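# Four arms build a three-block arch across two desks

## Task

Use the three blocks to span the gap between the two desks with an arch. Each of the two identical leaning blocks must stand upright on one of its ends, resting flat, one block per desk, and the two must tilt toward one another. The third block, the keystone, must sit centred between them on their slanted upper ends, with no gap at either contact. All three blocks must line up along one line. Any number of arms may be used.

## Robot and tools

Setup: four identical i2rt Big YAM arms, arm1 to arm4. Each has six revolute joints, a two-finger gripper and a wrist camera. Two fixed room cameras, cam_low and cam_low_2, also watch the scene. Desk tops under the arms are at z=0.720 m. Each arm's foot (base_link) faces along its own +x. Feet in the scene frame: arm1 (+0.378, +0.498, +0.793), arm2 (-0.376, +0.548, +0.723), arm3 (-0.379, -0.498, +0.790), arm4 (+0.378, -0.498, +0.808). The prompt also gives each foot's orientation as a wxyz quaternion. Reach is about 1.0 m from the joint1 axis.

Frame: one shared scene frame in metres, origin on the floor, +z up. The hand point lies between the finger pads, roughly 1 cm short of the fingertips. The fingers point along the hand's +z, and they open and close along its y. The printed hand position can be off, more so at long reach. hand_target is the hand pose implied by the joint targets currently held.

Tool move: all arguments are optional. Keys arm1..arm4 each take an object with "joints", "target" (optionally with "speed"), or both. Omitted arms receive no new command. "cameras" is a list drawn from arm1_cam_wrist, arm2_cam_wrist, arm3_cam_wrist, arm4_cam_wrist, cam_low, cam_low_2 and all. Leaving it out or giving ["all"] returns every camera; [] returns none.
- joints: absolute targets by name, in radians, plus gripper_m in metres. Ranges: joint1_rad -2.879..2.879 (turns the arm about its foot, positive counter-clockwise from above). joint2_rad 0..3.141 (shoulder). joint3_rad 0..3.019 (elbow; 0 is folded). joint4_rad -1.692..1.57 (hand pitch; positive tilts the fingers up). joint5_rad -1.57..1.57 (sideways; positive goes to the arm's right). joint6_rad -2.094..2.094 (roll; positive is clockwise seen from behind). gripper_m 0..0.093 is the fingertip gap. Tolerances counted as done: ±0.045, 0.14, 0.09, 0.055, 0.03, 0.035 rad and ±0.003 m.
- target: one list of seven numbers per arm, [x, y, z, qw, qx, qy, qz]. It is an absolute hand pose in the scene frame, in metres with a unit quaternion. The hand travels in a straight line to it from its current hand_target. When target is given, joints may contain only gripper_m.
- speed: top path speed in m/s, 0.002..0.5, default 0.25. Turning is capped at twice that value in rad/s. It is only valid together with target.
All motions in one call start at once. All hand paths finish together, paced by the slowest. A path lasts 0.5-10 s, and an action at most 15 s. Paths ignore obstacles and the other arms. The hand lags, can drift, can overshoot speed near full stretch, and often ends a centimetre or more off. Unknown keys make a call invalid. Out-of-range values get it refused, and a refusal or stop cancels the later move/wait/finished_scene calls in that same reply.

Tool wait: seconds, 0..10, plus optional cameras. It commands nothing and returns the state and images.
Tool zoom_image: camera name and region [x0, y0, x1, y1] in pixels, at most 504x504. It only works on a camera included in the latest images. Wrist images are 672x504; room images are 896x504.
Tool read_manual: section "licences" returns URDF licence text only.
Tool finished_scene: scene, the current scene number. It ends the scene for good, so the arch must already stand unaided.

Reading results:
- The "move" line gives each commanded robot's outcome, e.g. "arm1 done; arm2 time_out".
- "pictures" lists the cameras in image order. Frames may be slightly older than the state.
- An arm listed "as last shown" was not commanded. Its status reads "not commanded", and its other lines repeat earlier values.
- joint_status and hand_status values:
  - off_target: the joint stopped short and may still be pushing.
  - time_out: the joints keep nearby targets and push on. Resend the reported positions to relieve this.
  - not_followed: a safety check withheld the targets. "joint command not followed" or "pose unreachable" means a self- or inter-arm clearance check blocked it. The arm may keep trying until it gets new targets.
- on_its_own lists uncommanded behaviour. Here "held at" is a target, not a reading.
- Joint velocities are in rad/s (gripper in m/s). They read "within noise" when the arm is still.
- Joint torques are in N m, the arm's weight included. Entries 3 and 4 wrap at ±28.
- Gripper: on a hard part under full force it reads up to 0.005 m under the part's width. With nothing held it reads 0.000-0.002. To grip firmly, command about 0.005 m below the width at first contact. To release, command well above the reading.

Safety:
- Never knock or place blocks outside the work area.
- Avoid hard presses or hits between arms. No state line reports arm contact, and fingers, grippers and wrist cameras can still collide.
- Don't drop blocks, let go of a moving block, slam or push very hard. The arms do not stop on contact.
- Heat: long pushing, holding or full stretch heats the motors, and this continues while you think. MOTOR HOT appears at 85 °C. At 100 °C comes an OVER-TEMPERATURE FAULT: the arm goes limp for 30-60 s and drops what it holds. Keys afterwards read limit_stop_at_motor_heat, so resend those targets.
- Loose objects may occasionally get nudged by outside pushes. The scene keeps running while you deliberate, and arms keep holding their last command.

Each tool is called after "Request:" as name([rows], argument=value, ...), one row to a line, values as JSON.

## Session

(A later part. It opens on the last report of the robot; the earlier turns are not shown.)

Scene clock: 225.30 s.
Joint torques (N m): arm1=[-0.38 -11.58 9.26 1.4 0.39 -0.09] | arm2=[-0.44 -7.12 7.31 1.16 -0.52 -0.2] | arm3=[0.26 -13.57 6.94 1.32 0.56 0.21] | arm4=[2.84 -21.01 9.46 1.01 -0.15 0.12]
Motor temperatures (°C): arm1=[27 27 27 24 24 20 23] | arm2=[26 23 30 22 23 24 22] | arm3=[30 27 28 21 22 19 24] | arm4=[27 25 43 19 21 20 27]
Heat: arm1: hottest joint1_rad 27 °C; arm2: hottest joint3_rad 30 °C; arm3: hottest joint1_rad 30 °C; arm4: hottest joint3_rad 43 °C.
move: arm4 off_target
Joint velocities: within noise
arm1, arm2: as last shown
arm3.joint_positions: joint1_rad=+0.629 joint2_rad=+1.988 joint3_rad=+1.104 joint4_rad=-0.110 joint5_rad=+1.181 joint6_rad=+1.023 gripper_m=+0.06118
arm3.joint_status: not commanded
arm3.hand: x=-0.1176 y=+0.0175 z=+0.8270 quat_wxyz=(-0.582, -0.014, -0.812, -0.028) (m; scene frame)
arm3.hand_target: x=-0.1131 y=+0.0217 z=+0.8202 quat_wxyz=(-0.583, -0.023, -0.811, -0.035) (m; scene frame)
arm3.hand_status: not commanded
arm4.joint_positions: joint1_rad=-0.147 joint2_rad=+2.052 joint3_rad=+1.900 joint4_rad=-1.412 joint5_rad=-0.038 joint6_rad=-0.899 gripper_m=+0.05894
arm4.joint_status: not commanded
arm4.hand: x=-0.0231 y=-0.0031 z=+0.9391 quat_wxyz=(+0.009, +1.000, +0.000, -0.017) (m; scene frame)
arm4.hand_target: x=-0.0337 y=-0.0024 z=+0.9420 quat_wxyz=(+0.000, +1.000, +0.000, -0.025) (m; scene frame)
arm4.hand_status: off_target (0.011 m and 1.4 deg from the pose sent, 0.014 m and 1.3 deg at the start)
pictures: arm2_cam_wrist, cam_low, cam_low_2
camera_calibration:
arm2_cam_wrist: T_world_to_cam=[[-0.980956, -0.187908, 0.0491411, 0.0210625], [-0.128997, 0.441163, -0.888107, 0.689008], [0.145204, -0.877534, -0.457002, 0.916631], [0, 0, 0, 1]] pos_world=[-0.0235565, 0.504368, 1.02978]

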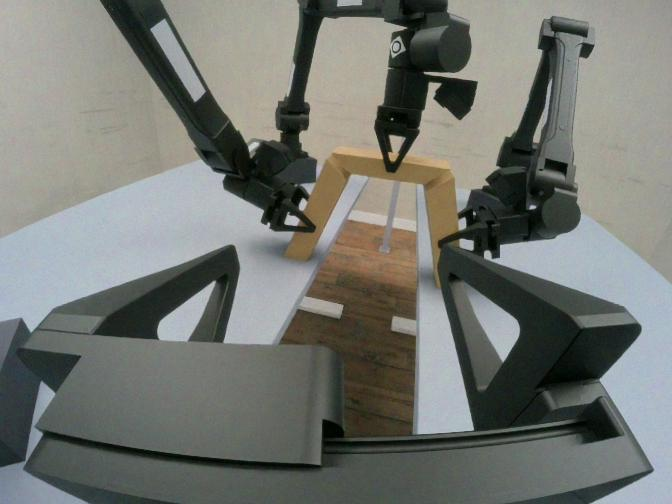

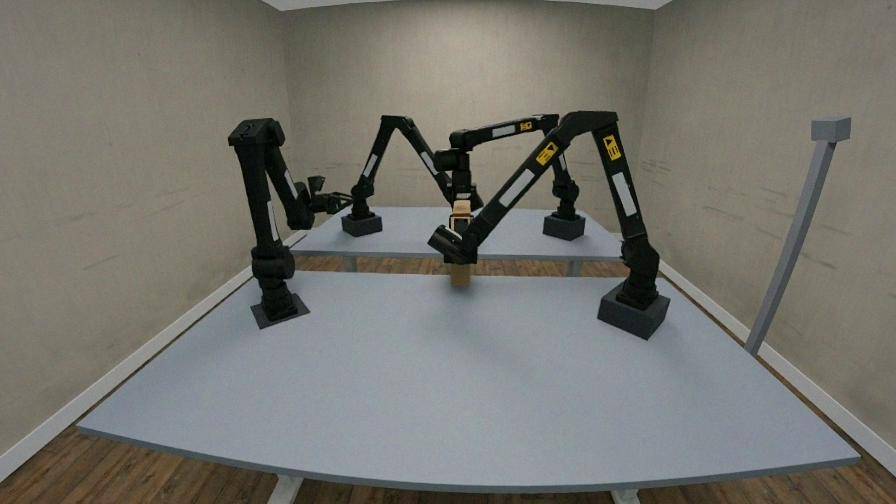

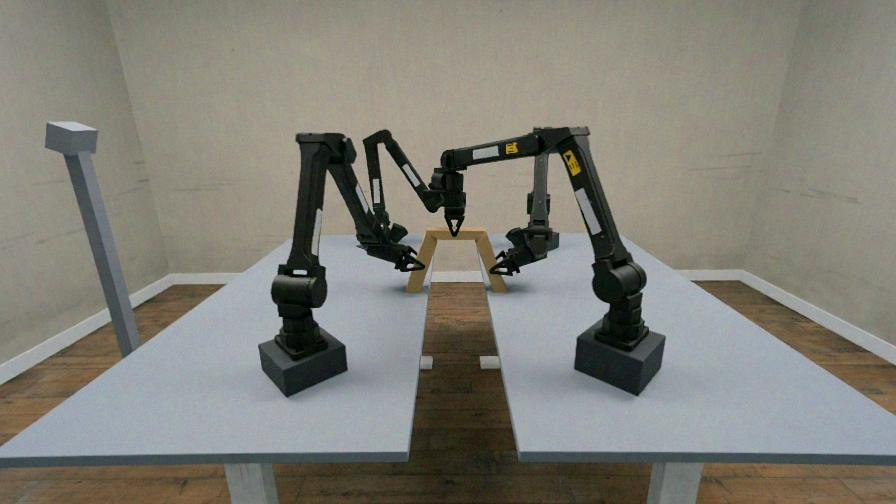

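Request:
move(arm4={"target":[-0.034,-0.002,0.932,0,1,0.0,-0.025],"speed":0.03}, cameras=["cam_low_2","cam_low","arm2_cam_wrist"])

Request:
zoom_image(camera="cam_low_2", region=[406, 195, 506, 300])

Request:
zoom_image(camera="arm2_cam_wrist", region=[290, 70, 490, 230])

Request:
zoom_image(camera="cam_low", region=[430, 170, 500, 300])

Scene clock: 232.17 s.
Joint torques (N m): arm1=[-0.44 -11.46 9.28 1.43 0.4 -0.1] | arm2=[-0.21 -7 7.36 1.14 -0.52 -0.19] | arm3=[0.44 -13.8 6.93 1.32 0.55 0.23] | arm4=[2.84 -20.78 9.4 1.01 -0.16 0.12]
Motor temperatures (°C): arm1=[27 27 27 24 24 20 23] | arm2=[26 23 30 22 23 24 22] | arm3=[30 27 27 21 22 19 24] | arm4=[27 27 42 19 21 20 27]
Heat: arm1: hottest joint1_rad 27 °C; arm2: hottest joint3_rad 30 °C; arm3: hottest joint1_rad 30 °C; arm4: hottest joint3_rad 42 °C.
move: arm4 off_target
Joint velocities: within noise
arm1.joint_positions: joint1_rad=+0.618 joint2_rad=+2.003 joint3_rad=+1.091 joint4_rad=-0.088 joint5_rad=+1.188 joint6_rad=+1.036 gripper_m=+0.05930
arm1.joint_status: not commanded
arm1.hand: x=+0.1228 y=-0.0159 z=+0.8208 quat_wxyz=(-0.032, -0.812, +0.015, +0.583) (m; scene frame)
arm1.hand_target: x=+0.1181 y=-0.0235 z=+0.8162 quat_wxyz=(-0.038, -0.811, +0.022, +0.583) (m; scene frame)
arm1.hand_status: not commanded
arm2, arm3: as last shown
arm4.joint_positions: joint1_rad=-0.147 joint2_rad=+2.056 joint3_rad=+1.882 joint4_rad=-1.387 joint5_rad=-0.038 joint6_rad=-0.899 gripper_m=+0.05894
arm4.joint_status: not commanded
arm4.hand: x=-0.0233 y=-0.0028 z=+0.9296 quat_wxyz=(+0.008, +1.000, +0.000, -0.018) (m; scene frame)
arm4.hand_target: x=-0.0340 y=-0.0021 z=+0.9321 quat_wxyz=(+0.000, +1.000, +0.000, -0.025) (m; scene frame)
arm4.hand_status: off_target (0.011 m and 1.3 deg from the pose sent, 0.013 m and 1.4 deg at the start)
pictures: arm2_cam_wrist, cam_low, cam_low_2
camera_calibration:
arm2_cam_wrist: T_world_to_cam=[[-0.980956, -0.187908, 0.0491411, 0.0210625], [-0.128997, 0.441163, -0.888107, 0.689008], [0.145204, -0.877534, -0.457002, 0.916631], [0, 0, 0, 1]] pos_world=[-0.0235565, 0.504368, 1.02978]

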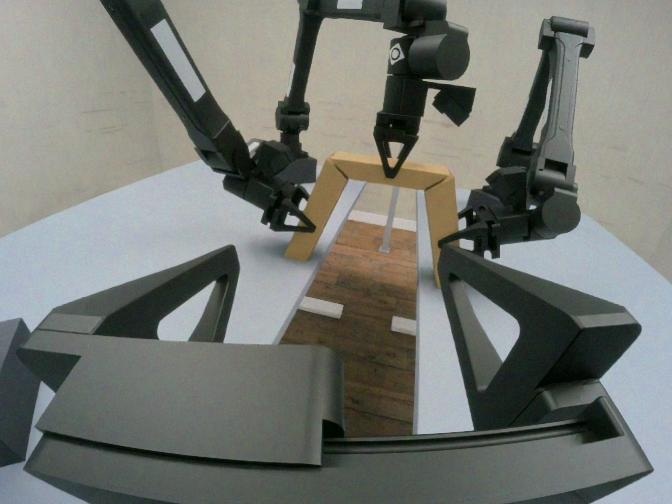

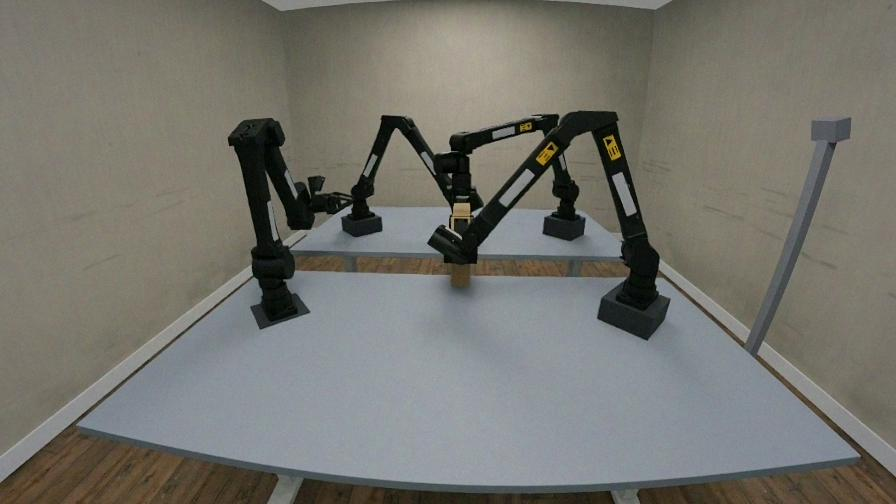

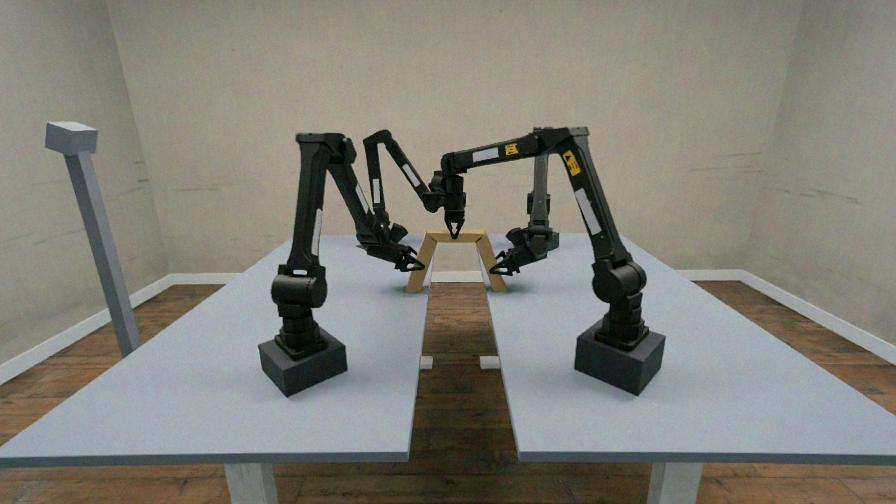

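Scaled by 4.800 from the camera's 896x504 image, which has a finer 1280x720 frame.

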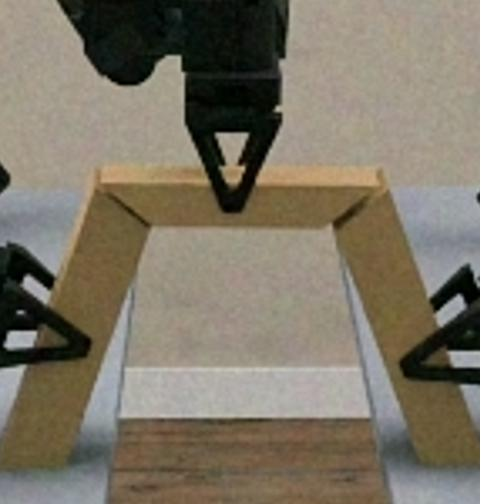

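Scaled by 2.520 from the camera's 672x504 image, which has a finer 960x720 frame.

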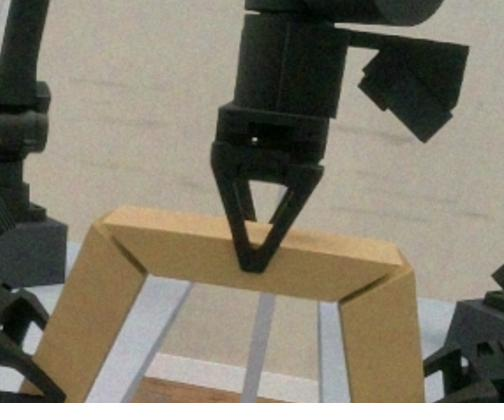

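Scaled by 3.877 from the camera's 896x504 image, which has a finer 1280x720 frame.

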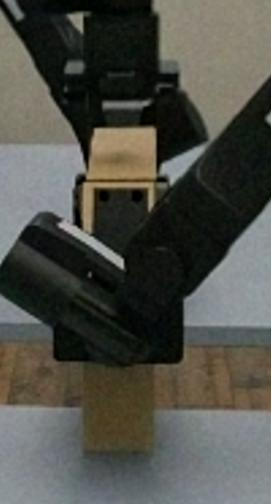

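Request:
move(arm4={"target":[-0.034,-0.002,0.926,0,1,0.0,-0.025],"speed":0.02}, cameras=["cam_low_2","arm2_cam_wrist"])

Request:
zoom_image(camera="cam_low_2", region=[416, 220, 496, 260])

Request:
zoom_image(camera="arm2_cam_wrist", region=[310, 130, 470, 210])

Scene clock: 234.60 s.
Joint torques (N m): arm1=[-0.38 -11.63 9.29 1.46 0.4 -0.09] | arm2=[-0.32 -6.89 7.38 1.13 -0.5 -0.2] | arm3=[0.26 -13.39 6.89 1.24 0.54 0.23] | arm4=[2.78 -20.89 9.33 1.06 -0.16 0.12]
Motor temperatures (°C): arm1=[27 27 27 24 24 20 23] | arm2=[26 23 30 22 23 24 22] | arm3=[30 27 27 21 22 19 25] | arm4=[27 27 42 19 21 20 27]
Heat: arm1: hottest joint1_rad 27 °C; arm2: hottest joint3_rad 30 °C; arm3: hottest joint1_rad 30 °C; arm4: hottest joint3_rad 42 °C.
move: arm4 off_target
Joint velocities: within noise
arm1, arm2, arm3: as last shown
arm4.joint_positions: joint1_rad=-0.147 joint2_rad=+2.058 joint3_rad=+1.871 joint4_rad=-1.375 joint5_rad=-0.038 joint6_rad=-0.899 gripper_m=+0.05894
arm4.joint_status: not commanded
arm4.hand: x=-0.0231 y=-0.0030 z=+0.9244 quat_wxyz=(+0.008, +1.000, +0.000, -0.017) (m; scene frame)
arm4.hand_target: x=-0.0338 y=-0.0023 z=+0.9258 quat_wxyz=(+0.000, +1.000, +0.000, -0.025) (m; scene frame)
arm4.hand_status: off_target (0.011 m and 1.3 deg from the pose sent, 0.011 m and 1.3 deg at the start)
pictures: arm2_cam_wrist, cam_low_2
camera_calibration:
arm2_cam_wrist: T_world_to_cam=[[-0.980956, -0.187908, 0.0491411, 0.0210625], [-0.128997, 0.441163, -0.888107, 0.689008], [0.145204, -0.877534, -0.457002, 0.916631], [0, 0, 0, 1]] pos_world=[-0.0235565, 0.504368, 1.02978]

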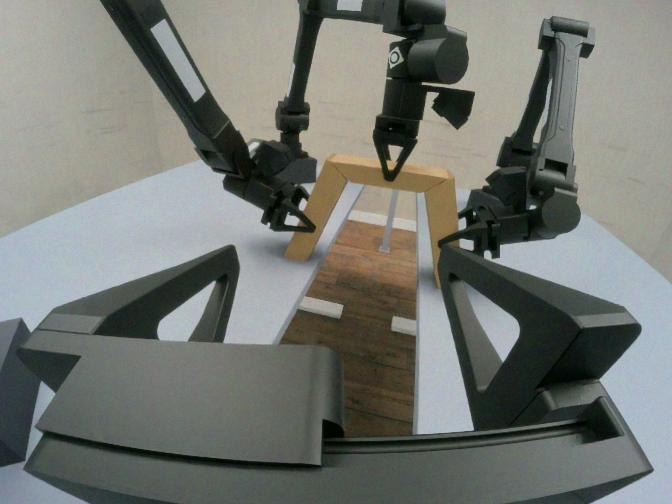

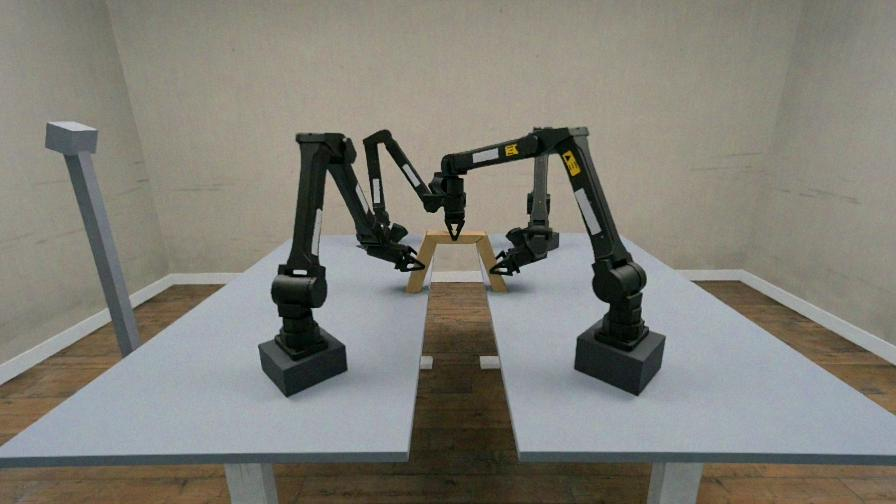

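Scaled by 6.300 from the camera's 896x504 image, which has a finer 1280x720 frame.

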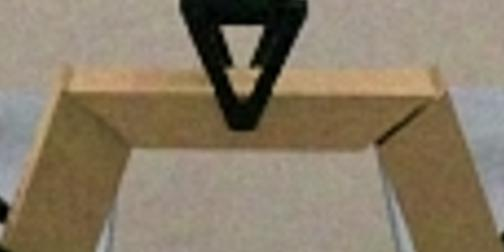

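Scaled by 3.150 from the camera's 672x504 image, which has a finer 960x720 frame.

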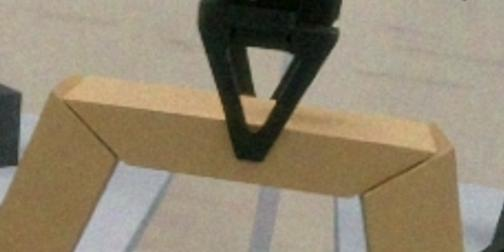

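Request:
move(arm4={"target":[-0.031,-0.002,0.919,0,1,0.0,-0.025],"speed":0.02}, cameras=["cam_low_2","arm2_cam_wrist"])

Request:
zoom_image(camera="cam_low_2", region=[416, 220, 496, 260])

Request:
zoom_image(camera="arm2_cam_wrist", region=[310, 130, 470, 210])

Scene clock: 236.67 s.
Joint torques (N m): arm1=[-0.44 -11.46 9.26 1.44 0.39 -0.1] | arm2=[-0.26 -6.83 7.3 1.1 -0.51 -0.18] | arm3=[0.38 -13.51 6.86 1.39 0.53 0.22] | arm4=[2.37 -21.07 8.28 1.59 -0.12 0.08]
Motor temperatures (°C): arm1=[27 27 27 24 24 20 23] | arm2=[26 23 30 22 23 24 22] | arm3=[30 27 27 21 22 19 25] | arm4=[27 27 42 19 21 20 27]
Heat: arm1: hottest joint1_rad 27 °C; arm2: hottest joint3_rad 30 °C; arm3: hottest joint1_rad 30 °C; arm4: hottest joint3_rad 42 °C.
move: arm4 done
Joint velocities: within noise
arm1, arm2, arm3: as last shown
arm4.joint_positions: joint1_rad=-0.147 joint2_rad=+2.058 joint3_rad=+1.866 joint4_rad=-1.367 joint5_rad=-0.038 joint6_rad=-0.899 gripper_m=+0.05894
arm4.joint_status: not commanded
arm4.hand: x=-0.0232 y=-0.0030 z=+0.9222 quat_wxyz=(+0.008, +1.000, +0.000, -0.018) (m; scene frame)
arm4.hand_target: x=-0.0309 y=-0.0019 z=+0.9192 quat_wxyz=(+0.000, +1.000, +0.000, -0.025) (m; scene frame)
arm4.hand_status: done (0.009 m and 1.2 deg from the pose sent, 0.010 m and 1.3 deg at the start)
pictures: arm2_cam_wrist, cam_low_2
camera_calibration:
arm2_cam_wrist: T_world_to_cam=[[-0.980956, -0.187908, 0.0491411, 0.0210625], [-0.128997, 0.441163, -0.888107, 0.689008], [0.145204, -0.877534, -0.457002, 0.916631], [0, 0, 0, 1]] pos_world=[-0.0235565, 0.504368, 1.02978]

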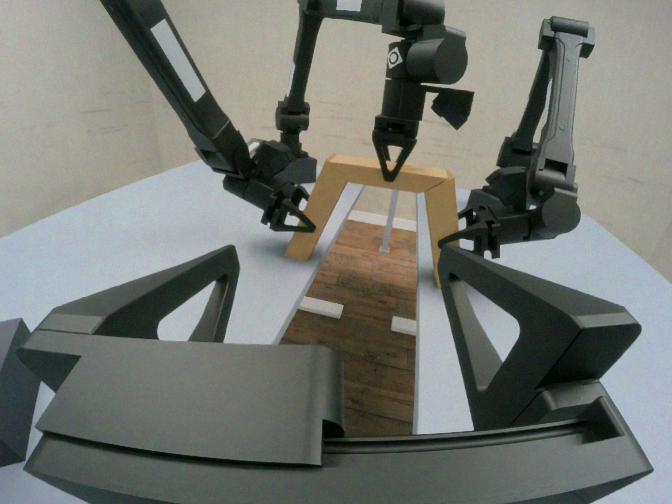

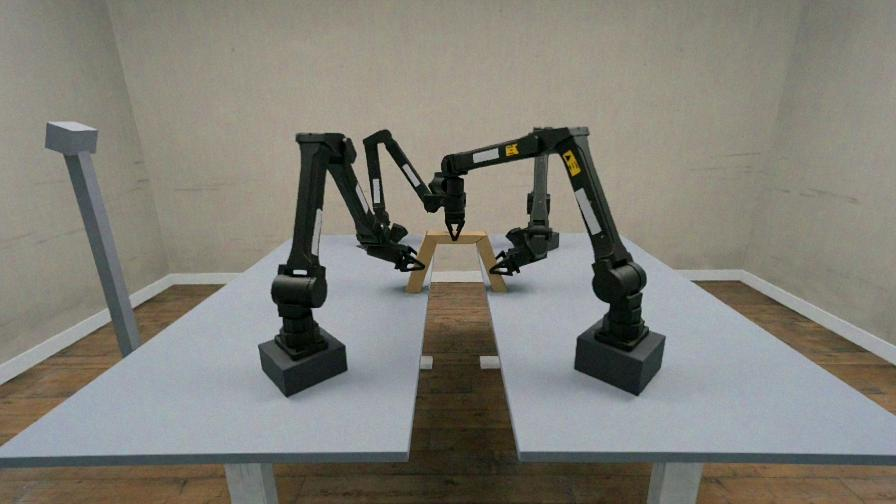

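Scaled by 6.300 from the camera's 896x504 image, which has a finer 1280x720 frame.

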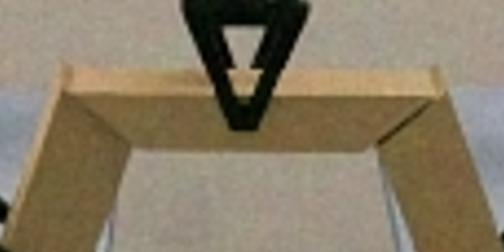

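Scaled by 3.150 from the camera's 672x504 image, which has a finer 960x720 frame.

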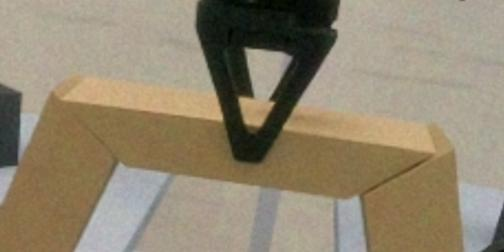

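Request:
move(arm4={"target":[-0.027,-0.002,0.913,0,1,0.0,-0.02],"speed":0.02}, cameras=["cam_low_2","arm2_cam_wrist"])

Request:
zoom_image(camera="cam_low_2", region=[416, 220, 496, 260])

Request:
zoom_image(camera="arm2_cam_wrist", region=[310, 130, 470, 210])

Scene clock: 238.70 s.
Joint torques (N m): arm1=[-0.38 -11.58 9.26 1.4 0.39 -0.09] | arm2=[-0.15 -7 7.31 1.14 -0.53 -0.19] | arm3=[0.38 -13.63 6.84 1.36 0.57 0.2] | arm4=[2.2 -20.6 7.77 1.55 0.02 0.05]
Motor temperatures (°C): arm1=[27 27 27 24 24 20 23] | arm2=[26 23 30 22 23 24 22] | arm3=[30 27 27 21 22 19 25] | arm4=[27 27 41 19 21 20 27]
Heat: arm1: hottest joint1_rad 27 °C; arm2: hottest joint3_rad 30 °C; arm3: hottest joint1_rad 30 °C; arm4: hottest joint3_rad 41 °C.
move: arm4 done
Joint velocities: within noise
arm1, arm2, arm3: as last shown
arm4.joint_positions: joint1_rad=-0.147 joint2_rad=+2.054 joint3_rad=+1.857 joint4_rad=-1.358 joint5_rad=-0.035 joint6_rad=-0.899 gripper_m=+0.05894
arm4.joint_status: not commanded
arm4.hand: x=-0.0225 y=-0.0029 z=+0.9216 quat_wxyz=(+0.005, +1.000, +0.000, -0.018) (m; scene frame)
arm4.hand_target: x=-0.0269 y=-0.0023 z=+0.9130 quat_wxyz=(+0.000, +1.000, +0.000, -0.020) (m; scene frame)
arm4.hand_status: done (0.010 m and 0.6 deg from the pose sent, 0.010 m and 0.9 deg at the start)
pictures: arm2_cam_wrist, cam_low_2
camera_calibration:
arm2_cam_wrist: T_world_to_cam=[[-0.980956, -0.187908, 0.0491411, 0.0210625], [-0.128997, 0.441163, -0.888107, 0.689008], [0.145204, -0.877534, -0.457002, 0.916631], [0, 0, 0, 1]] pos_world=[-0.0235565, 0.504368, 1.02978]

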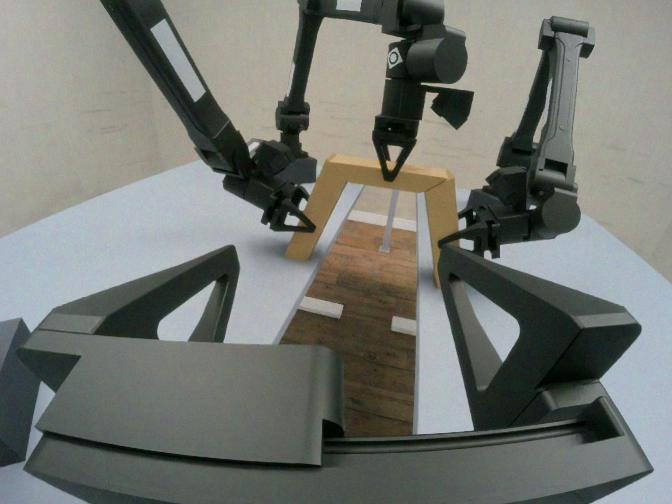

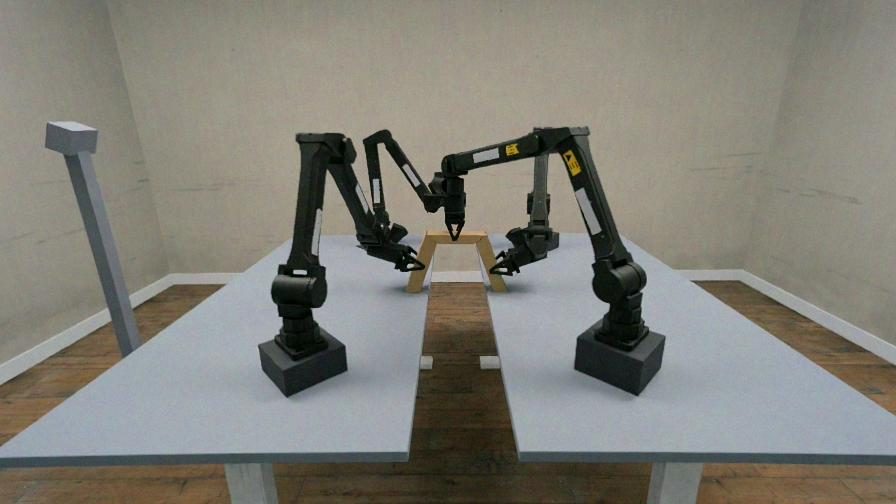

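Scaled by 6.300 from the camera's 896x504 image, which has a finer 1280x720 frame.

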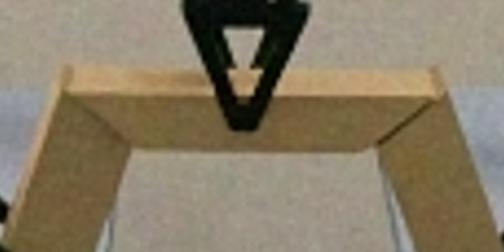

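Scaled by 3.150 from the camera's 672x504 image, which has a finer 960x720 frame.

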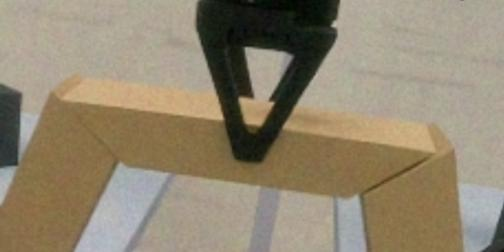

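Request:
move(arm4={"target":[-0.0235,-0.003,0.924,0,1,0.0,-0.018],"joints":{"gripper_m":0.064},"speed":0.02}, cameras=["cam_low_2","arm2_cam_wrist","cam_low"])

Request:
zoom_image(camera="cam_low_2", region=[416, 220, 496, 260])

Request:
zoom_image(camera="arm2_cam_wrist", region=[310, 130, 470, 210])

Request:
zoom_image(camera="cam_low", region=[430, 170, 500, 300])

Scene clock: 241.27 s.
Joint torques (N m): arm1=[-0.44 -11.52 9.26 1.4 0.38 -0.1] | arm2=[-0.15 -6.95 7.28 1.11 -0.53 -0.19] | arm3=[-0.09 -13.74 6.9 1.36 0.56 0.24] | arm4=[2.08 -21.54 9.24 0.25 -0.02 0.02]
Motor temperatures (°C): arm1=[27 27 27 24 24 20 23] | arm2=[26 23 30 22 23 24 22] | arm3=[29 27 27 21 22 19 25] | arm4=[27 27 40 19 21 20 27]
Heat: arm1: hottest joint1_rad 27 °C; arm2: hottest joint3_rad 30 °C; arm3: hottest joint1_rad 29 °C; arm4: hottest joint3_rad 40 °C.
move: arm4 done
Joint velocities: within noise
arm1, arm2, arm3: as last shown
arm1.hand_target: x=+0.1181 y=-0.0236 z=+0.8162 quat_wxyz=(-0.038, -0.811, +0.022, +0.583) (m; scene frame)
arm4.joint_positions: joint1_rad=-0.147 joint2_rad=+2.054 joint3_rad=+1.845 joint4_rad=-1.352 joint5_rad=-0.030 joint6_rad=-0.899 gripper_m=+0.06390
arm4.joint_status: all done
arm4.hand: x=-0.0204 y=-0.0043 z=+0.9173 quat_wxyz=(+0.006, +1.000, +0.000, -0.015) (m; scene frame)
arm4.hand_target: x=-0.0234 y=-0.0031 z=+0.9241 quat_wxyz=(+0.000, +1.000, +0.000, -0.018) (m; scene frame)
arm4.hand_status: done (0.008 m and 0.7 deg from the pose sent, 0.003 m and 0.5 deg at the start)
pictures: arm2_cam_wrist, cam_low, cam_low_2
camera_calibration:
arm2_cam_wrist: T_world_to_cam=[[-0.980956, -0.187908, 0.0491411, 0.0210625], [-0.128997, 0.441163, -0.888107, 0.689008], [0.145204, -0.877534, -0.457002, 0.916631], [0, 0, 0, 1]] pos_world=[-0.0235565, 0.504368, 1.02978]

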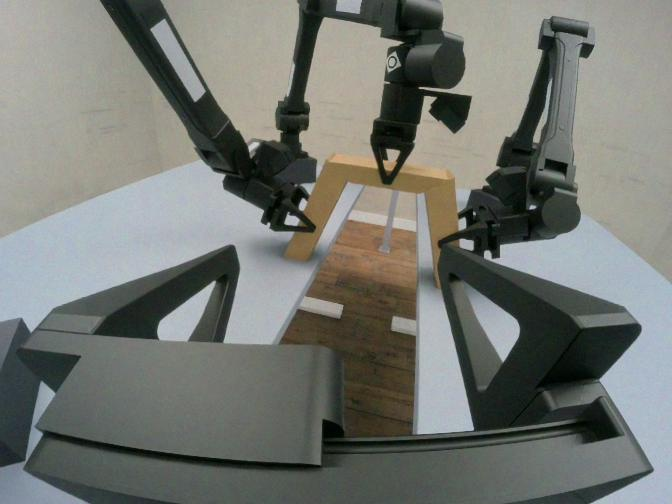

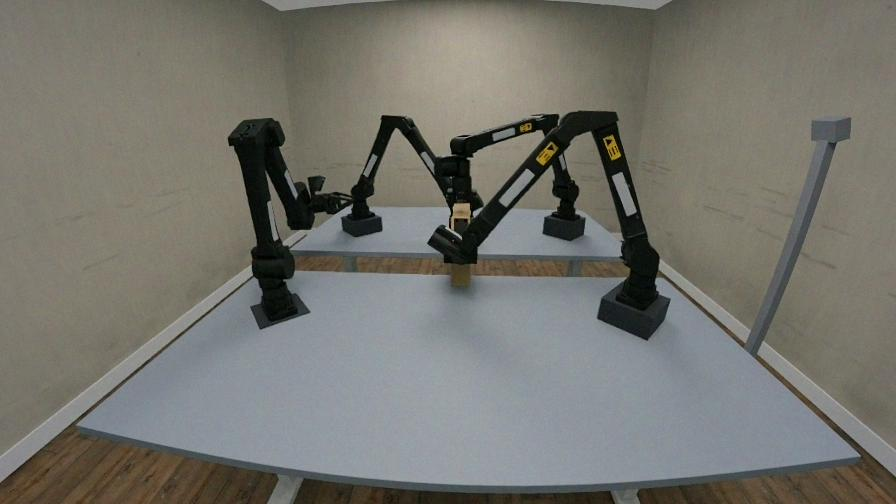

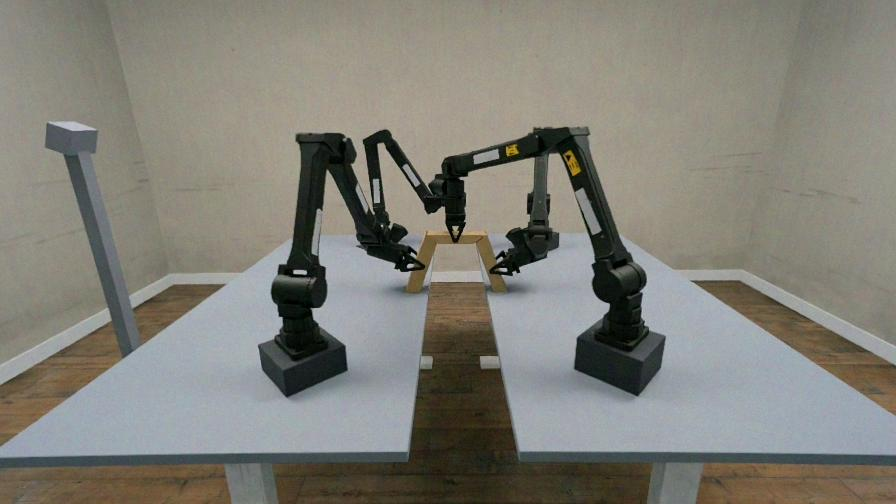

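Scaled by 6.300 from the camera's 896x504 image, which has a finer 1280x720 frame.

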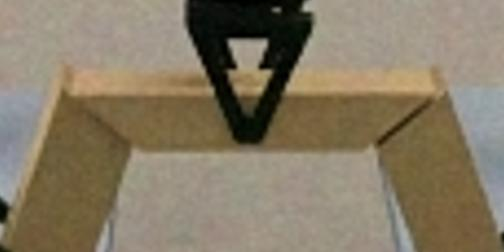

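Scaled by 3.150 from the camera's 672x504 image, which has a finer 960x720 frame.

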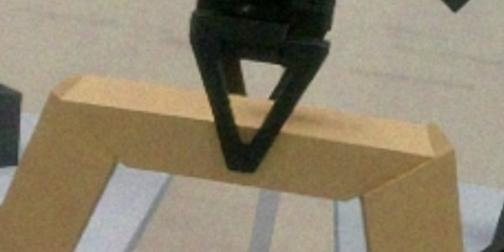

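Scaled by 3.877 from the camera's 896x504 image, which has a finer 1280x720 frame.

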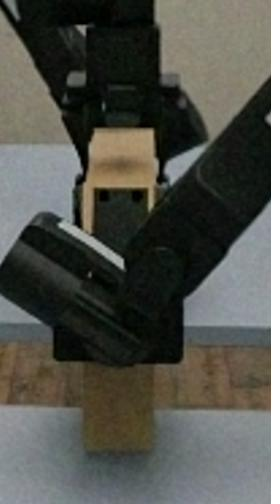

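Request:
move(arm4={"joints":{"gripper_m":0.088}}, cameras=[])

Request:
move(arm4={"target":[-0.022,-0.004,1.06,0,1,0.0,-0.012],"speed":0.06}, cameras=["cam_low_2","arm2_cam_wrist","cam_low"])

Request:
zoom_image(camera="cam_low_2", region=[396, 215, 516, 305])

Request:
zoom_image(camera="arm2_cam_wrist", region=[310, 130, 470, 210])

Request:
zoom_image(camera="cam_low", region=[430, 170, 500, 300])

Scene clock: 243.47 s.
Joint torques (N m): arm1=[-0.38 -11.69 9.29 1.43 0.39 -0.09] | arm2=[-0.15 -7 7.35 1.2 -0.52 -0.18] | arm3=[0.32 -13.57 6.84 1.35 0.56 0.22] | arm4=[2.14 -21.42 9.22 0.27 -0.01 0.02]
Motor temperatures (°C): arm1=[27 27 27 24 24 20 23] | arm2=[26 23 30 22 23 24 22] | arm3=[29 27 27 21 22 19 25] | arm4=[27 27 40 19 21 20 27]
Heat: arm1: hottest joint1_rad 27 °C; arm2: hottest joint3_rad 30 °C; arm3: hottest joint1_rad 29 °C; arm4: hottest joint3_rad 40 °C.
move: arm4 done
Joint velocities: within noise
arm1, arm3: as last shown
arm2.joint_positions: joint1_rad=+0.898 joint2_rad=+1.497 joint3_rad=+0.496 joint4_rad=+1.561 joint5_rad=+1.395 joint6_rad=-0.620 gripper_m=+0.09396
arm2.joint_status: not commanded
arm2.hand: x=-0.0054 y=+0.4059 z=+0.9657 quat_wxyz=(-0.559, -0.399, -0.545, +0.481) (m; scene frame)
arm2.hand_target: x=+0.0003 y=+0.4097 z=+0.9706 quat_wxyz=(-0.565, -0.398, -0.543, +0.477) (m; scene frame)
arm2.hand_status: not commanded
arm4.joint_positions: joint1_rad=-0.147 joint2_rad=+2.054 joint3_rad=+1.845 joint4_rad=-1.352 joint5_rad=-0.030 joint6_rad=-0.899 gripper_m=+0.08776
arm4.joint_status: all done
arm4.hand: x=-0.0204 y=-0.0043 z=+0.9173 quat_wxyz=(+0.006, +1.000, +0.000, -0.015) (m; scene frame)
arm4.hand_target: x=-0.0234 y=-0.0031 z=+0.9241 quat_wxyz=(+0.000, +1.000, +0.000, -0.018) (m; scene frame)
arm4.hand_status: not commanded
pictures: none
No camera images: "cameras" was empty.

Scene clock: 246.27 s.
Joint torques (N m): arm1=[-0.26 -11.52 9.28 1.4 0.39 -0.09] | arm2=[-0.21 -6.89 7.35 1.14 -0.53 -0.16] | arm3=[0.21 -13.51 6.89 1.36 0.54 0.2] | arm4=[2.26 -22.59 12.48 -0.25 -0.01 0.04]
Motor temperatures (°C): arm1=[27 27 26 24 24 20 23] | arm2=[26 23 30 22 23 24 22] | arm3=[29 27 27 21 22 19 25] | arm4=[27 28 40 19 21 20 27]
Heat: arm1: hottest joint1_rad 27 °C; arm2: hottest joint3_rad 30 °C; arm3: hottest joint1_rad 29 °C; arm4: hottest joint3_rad 40 °C.
move: arm4 off_target
Joint velocities: within noise
arm1, arm2, arm3: as last shown
arm4.joint_positions: joint1_rad=-0.147 joint2_rad=+2.046 joint3_rad=+2.125 joint4_rad=-1.683 joint5_rad=-0.021 joint6_rad=-0.893 gripper_m=+0.08788
arm4.joint_status: not commanded
arm4.hand: x=-0.0156 y=-0.0079 z=+1.0283 quat_wxyz=(+0.020, +1.000, -0.003, +0.002) (m; scene frame)
arm4.hand_target: x=-0.0210 y=-0.0052 z=+1.0597 quat_wxyz=(-0.004, +1.000, -0.003, -0.015) (m; scene frame)
arm4.hand_status: off_target (0.033 m and 2.8 deg from the pose sent, 0.143 m and 0.7 deg at the start; a joint's target at an end of its range on 17 of 84 steps)
pictures: arm2_cam_wrist, cam_low, cam_low_2
camera_calibration:
arm2_cam_wrist: T_world_to_cam=[[-0.980956, -0.187908, 0.0491411, 0.0210625], [-0.128997, 0.441163, -0.888107, 0.689008], [0.145204, -0.877534, -0.457002, 0.916631], [0, 0, 0, 1]] pos_world=[-0.0235565, 0.504368, 1.02978]

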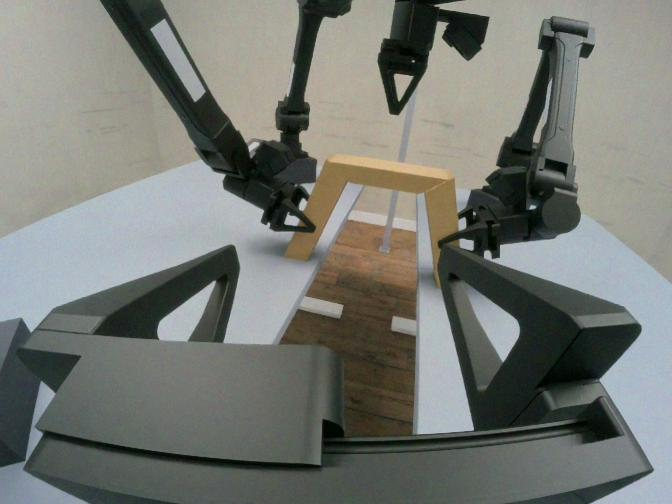

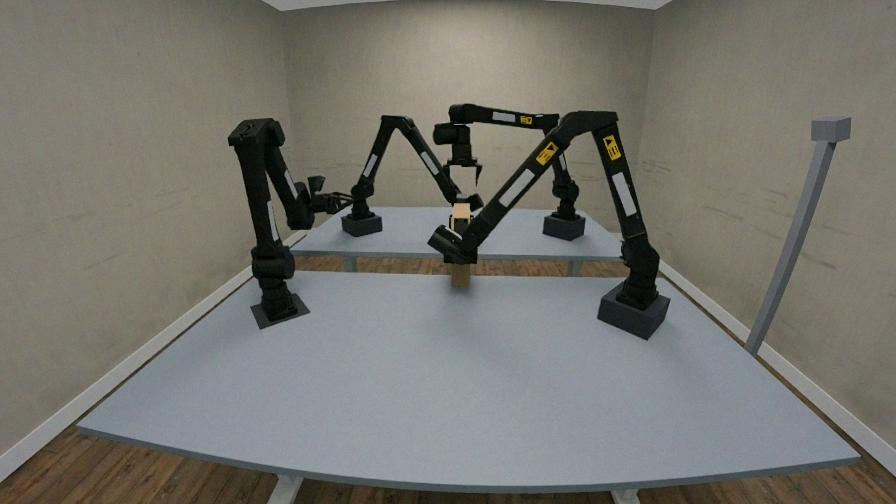

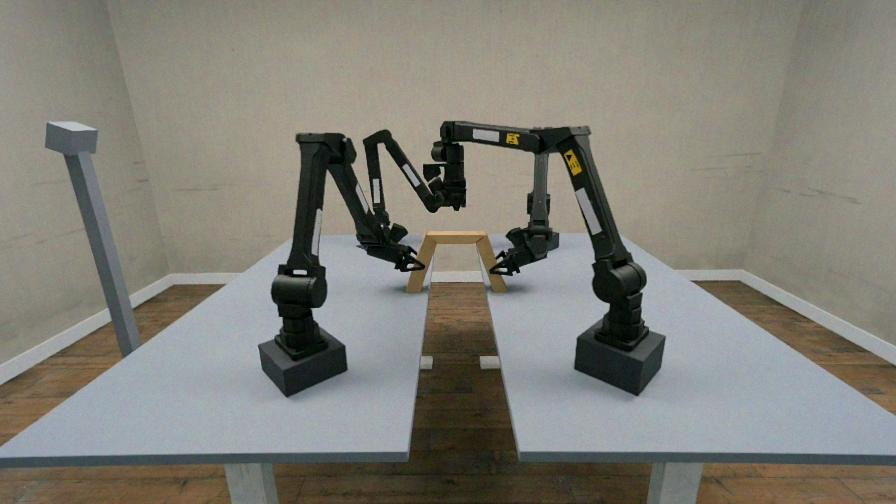

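Scaled by 4.200 from the camera's 896x504 image, which has a finer 1280x720 frame.

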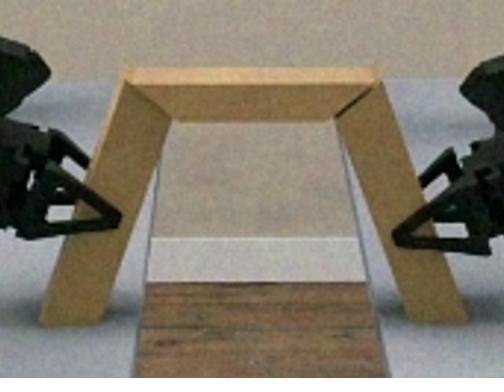

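Scaled by 3.150 from the camera's 672x504 image, which has a finer 960x720 frame.

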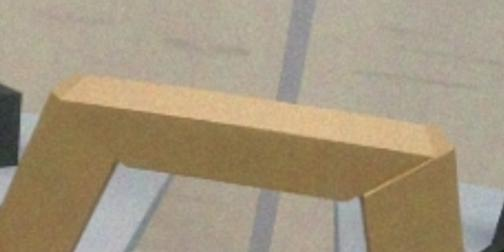

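Scaled by 3.877 from the camera's 896x504 image, which has a finer 1280x720 frame.

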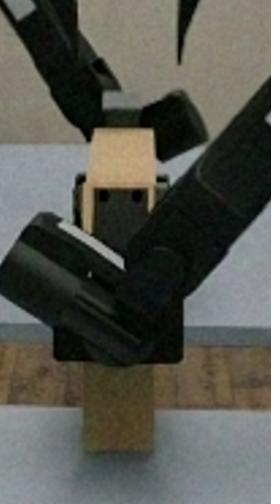

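Request:
move(arm1={"target":[0.120,-0.018,0.825,0.034,0.812,-0.018,-0.583],"joints":{"gripper_m":0.064},"speed":0.03}, arm3={"target":[-0.115,0.0185,0.831,0.5825,0.017,0.812,0.030],"joints":{"gripper_m":0.066},"speed":0.03}, cameras=["cam_low_2","arm2_cam_wrist","cam_low","arm1_cam_wrist","arm3_cam_wrist"])

Request:
zoom_image(camera="cam_low_2", region=[396, 215, 516, 305])

Request:
zoom_image(camera="arm2_cam_wrist", region=[290, 130, 490, 260])

Request:
zoom_image(camera="cam_low", region=[430, 170, 500, 300])

Scene clock: 249.30 s.
Joint torques (N m): arm1=[-0.26 -14.1 7.84 0.49 0.38 -0.1] | arm2=[-0.38 -7.12 7.34 1.14 -0.51 -0.2] | arm3=[0.26 -15.97 6.31 0.14 0.51 0.14] | arm4=[2.14 -22.53 12.48 -0.27 -0.01 0.03]
Motor temperatures (°C): arm1=[27 27 26 24 24 20 23] | arm2=[26 23 30 22 23 24 22] | arm3=[29 27 27 21 22 19 25] | arm4=[27 28 40 19 21 20 27]
Heat: arm1: hottest joint1_rad 27 °C; arm2: hottest joint3_rad 30 °C; arm3: hottest joint1_rad 29 °C; arm4: hottest joint3_rad 40 °C.
move: arm1 done; arm3 done
Joint velocities: within noise
arm1.joint_positions: joint1_rad=+0.618 joint2_rad=+2.008 joint3_rad=+1.091 joint4_rad=-0.086 joint5_rad=+1.188 joint6_rad=+1.039 gripper_m=+0.06390
arm1.joint_status: all done
arm1.hand: x=+0.1229 y=-0.0156 z=+0.8183 quat_wxyz=(-0.032, -0.812, +0.015, +0.582) (m; scene frame)
arm1.hand_target: x=+0.1200 y=-0.0180 z=+0.8249 quat_wxyz=(-0.035, -0.812, +0.019, +0.583) (m; scene frame)
arm1.hand_status: done (0.008 m and 0.4 deg from the pose sent, 0.005 m and 0.4 deg at the start)
arm2, arm4: as last shown
arm3.joint_positions: joint1_rad=+0.629 joint2_rad=+1.989 joint3_rad=+1.104 joint4_rad=-0.107 joint5_rad=+1.181 joint6_rad=+1.023 gripper_m=+0.06594
arm3.joint_status: all done
arm3.hand: x=-0.1176 y=+0.0178 z=+0.8268 quat_wxyz=(-0.583, -0.014, -0.812, -0.029) (m; scene frame)
arm3.hand_target: x=-0.1150 y=+0.0184 z=+0.8309 quat_wxyz=(-0.583, -0.017, -0.812, -0.030) (m; scene frame)
arm3.hand_status: done (0.005 m and 0.3 deg from the pose sent, 0.005 m and 0.4 deg at the start)
arm4.hand_target: x=-0.0211 y=-0.0051 z=+1.0597 quat_wxyz=(-0.004, +1.000, -0.003, -0.015) (m; scene frame)
pictures: arm1_cam_wrist, arm2_cam_wrist, arm3_cam_wrist, cam_low, cam_low_2
camera_calibration:
arm1_cam_wrist: T_world_to_cam=[[-0.0192739, 0.994433, -0.103591, 0.105301], [0.837154, -0.0405952, -0.545459, 0.34262], [-0.546628, -0.0972346, -0.831711, 0.868119], [0, 0, 0, 1]] pos_world=[0.189741, -0.00639442, 0.919817]
arm2_cam_wrist: T_world_to_cam=[[-0.980956, -0.187908, 0.0491411, 0.0210625], [-0.128997, 0.441163, -0.888107, 0.689008], [0.145204, -0.877534, -0.457002, 0.916631], [0, 0, 0, 1]] pos_world=[-0.0235565, 0.504368, 1.02978]
arm3_cam_wrist: T_world_to_cam=[[-0.000715137, -0.997741, -0.0671749, 0.072917], [-0.816815, 0.039336, -0.575557, 0.382372], [0.576899, 0.0544579, -0.814998, 0.864018], [0, 0, 0, 1]] pos_world=[-0.186072, 0.0106588, 0.929148]

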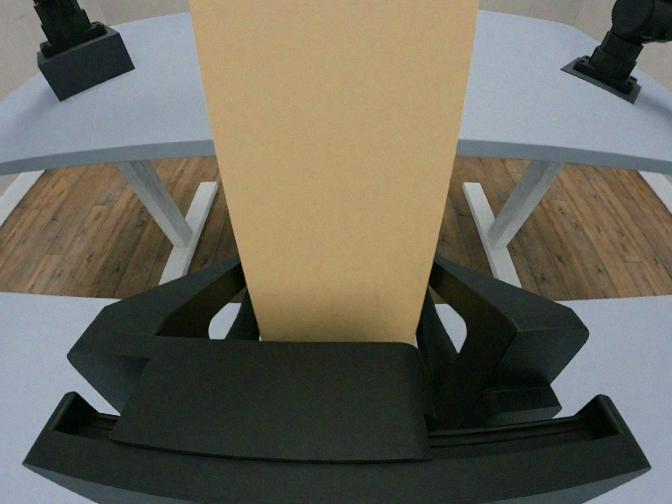

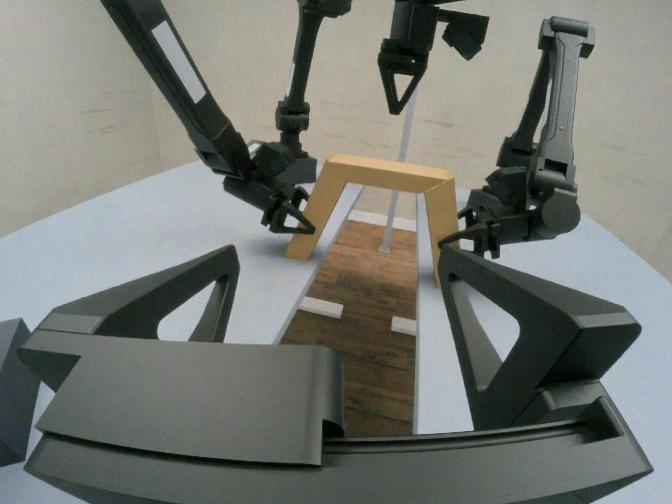

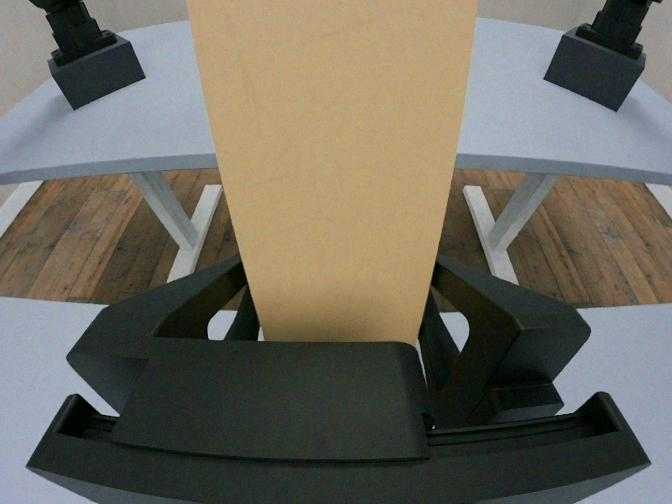

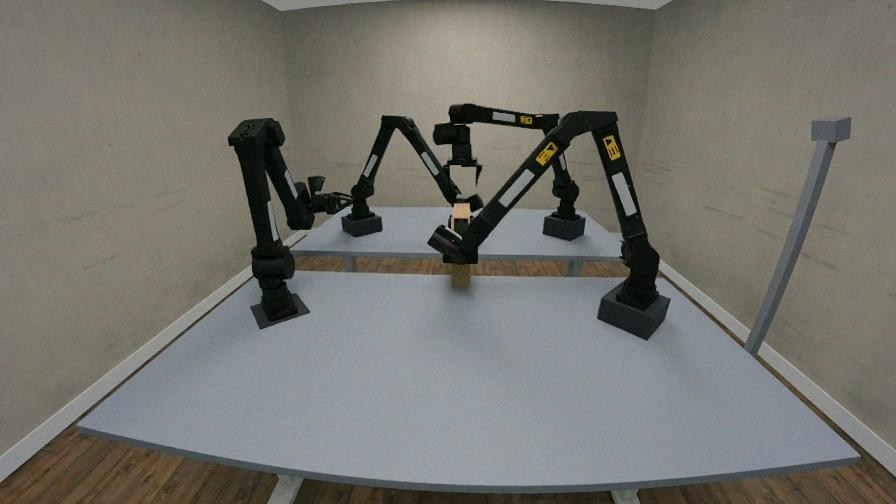

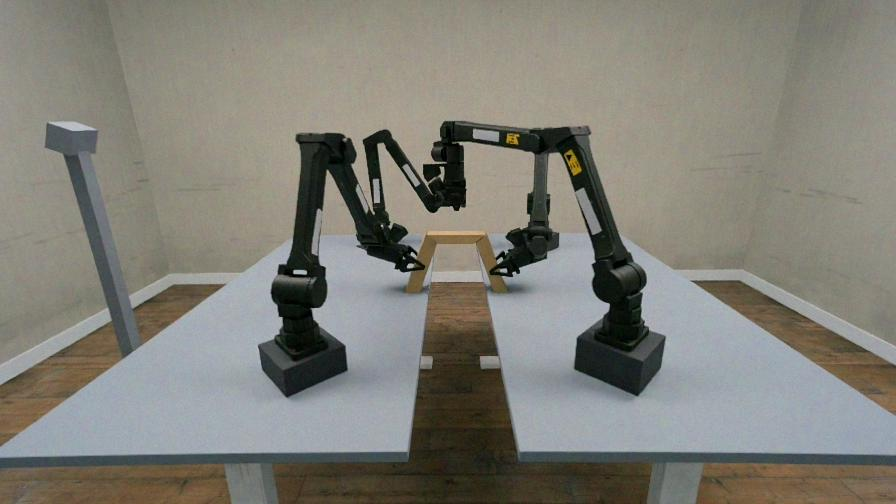

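Scaled by 4.200 from the camera's 896x504 image, which has a finer 1280x720 frame.

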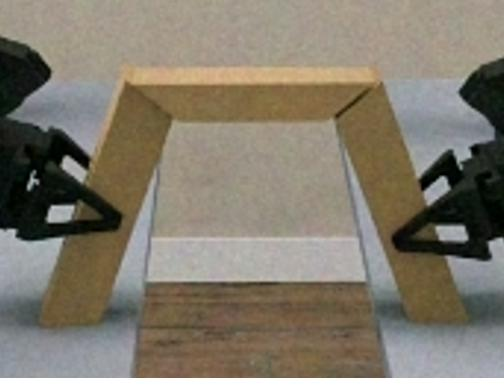

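Scaled by 2.520 from the camera's 672x504 image, which has a finer 960x720 frame.

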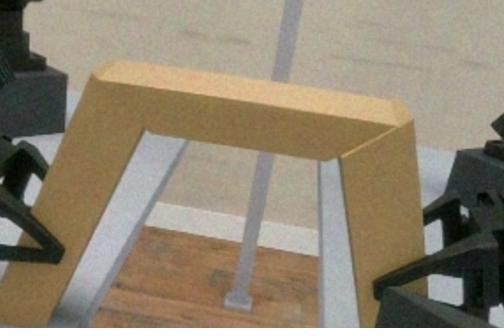

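Scaled by 3.877 from the camera's 896x504 image, which has a finer 1280x720 frame.

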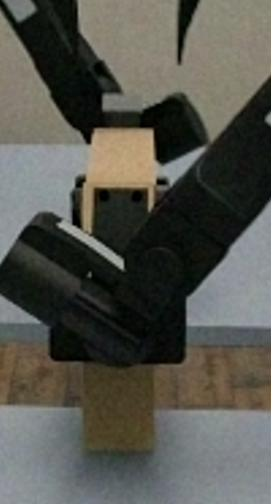

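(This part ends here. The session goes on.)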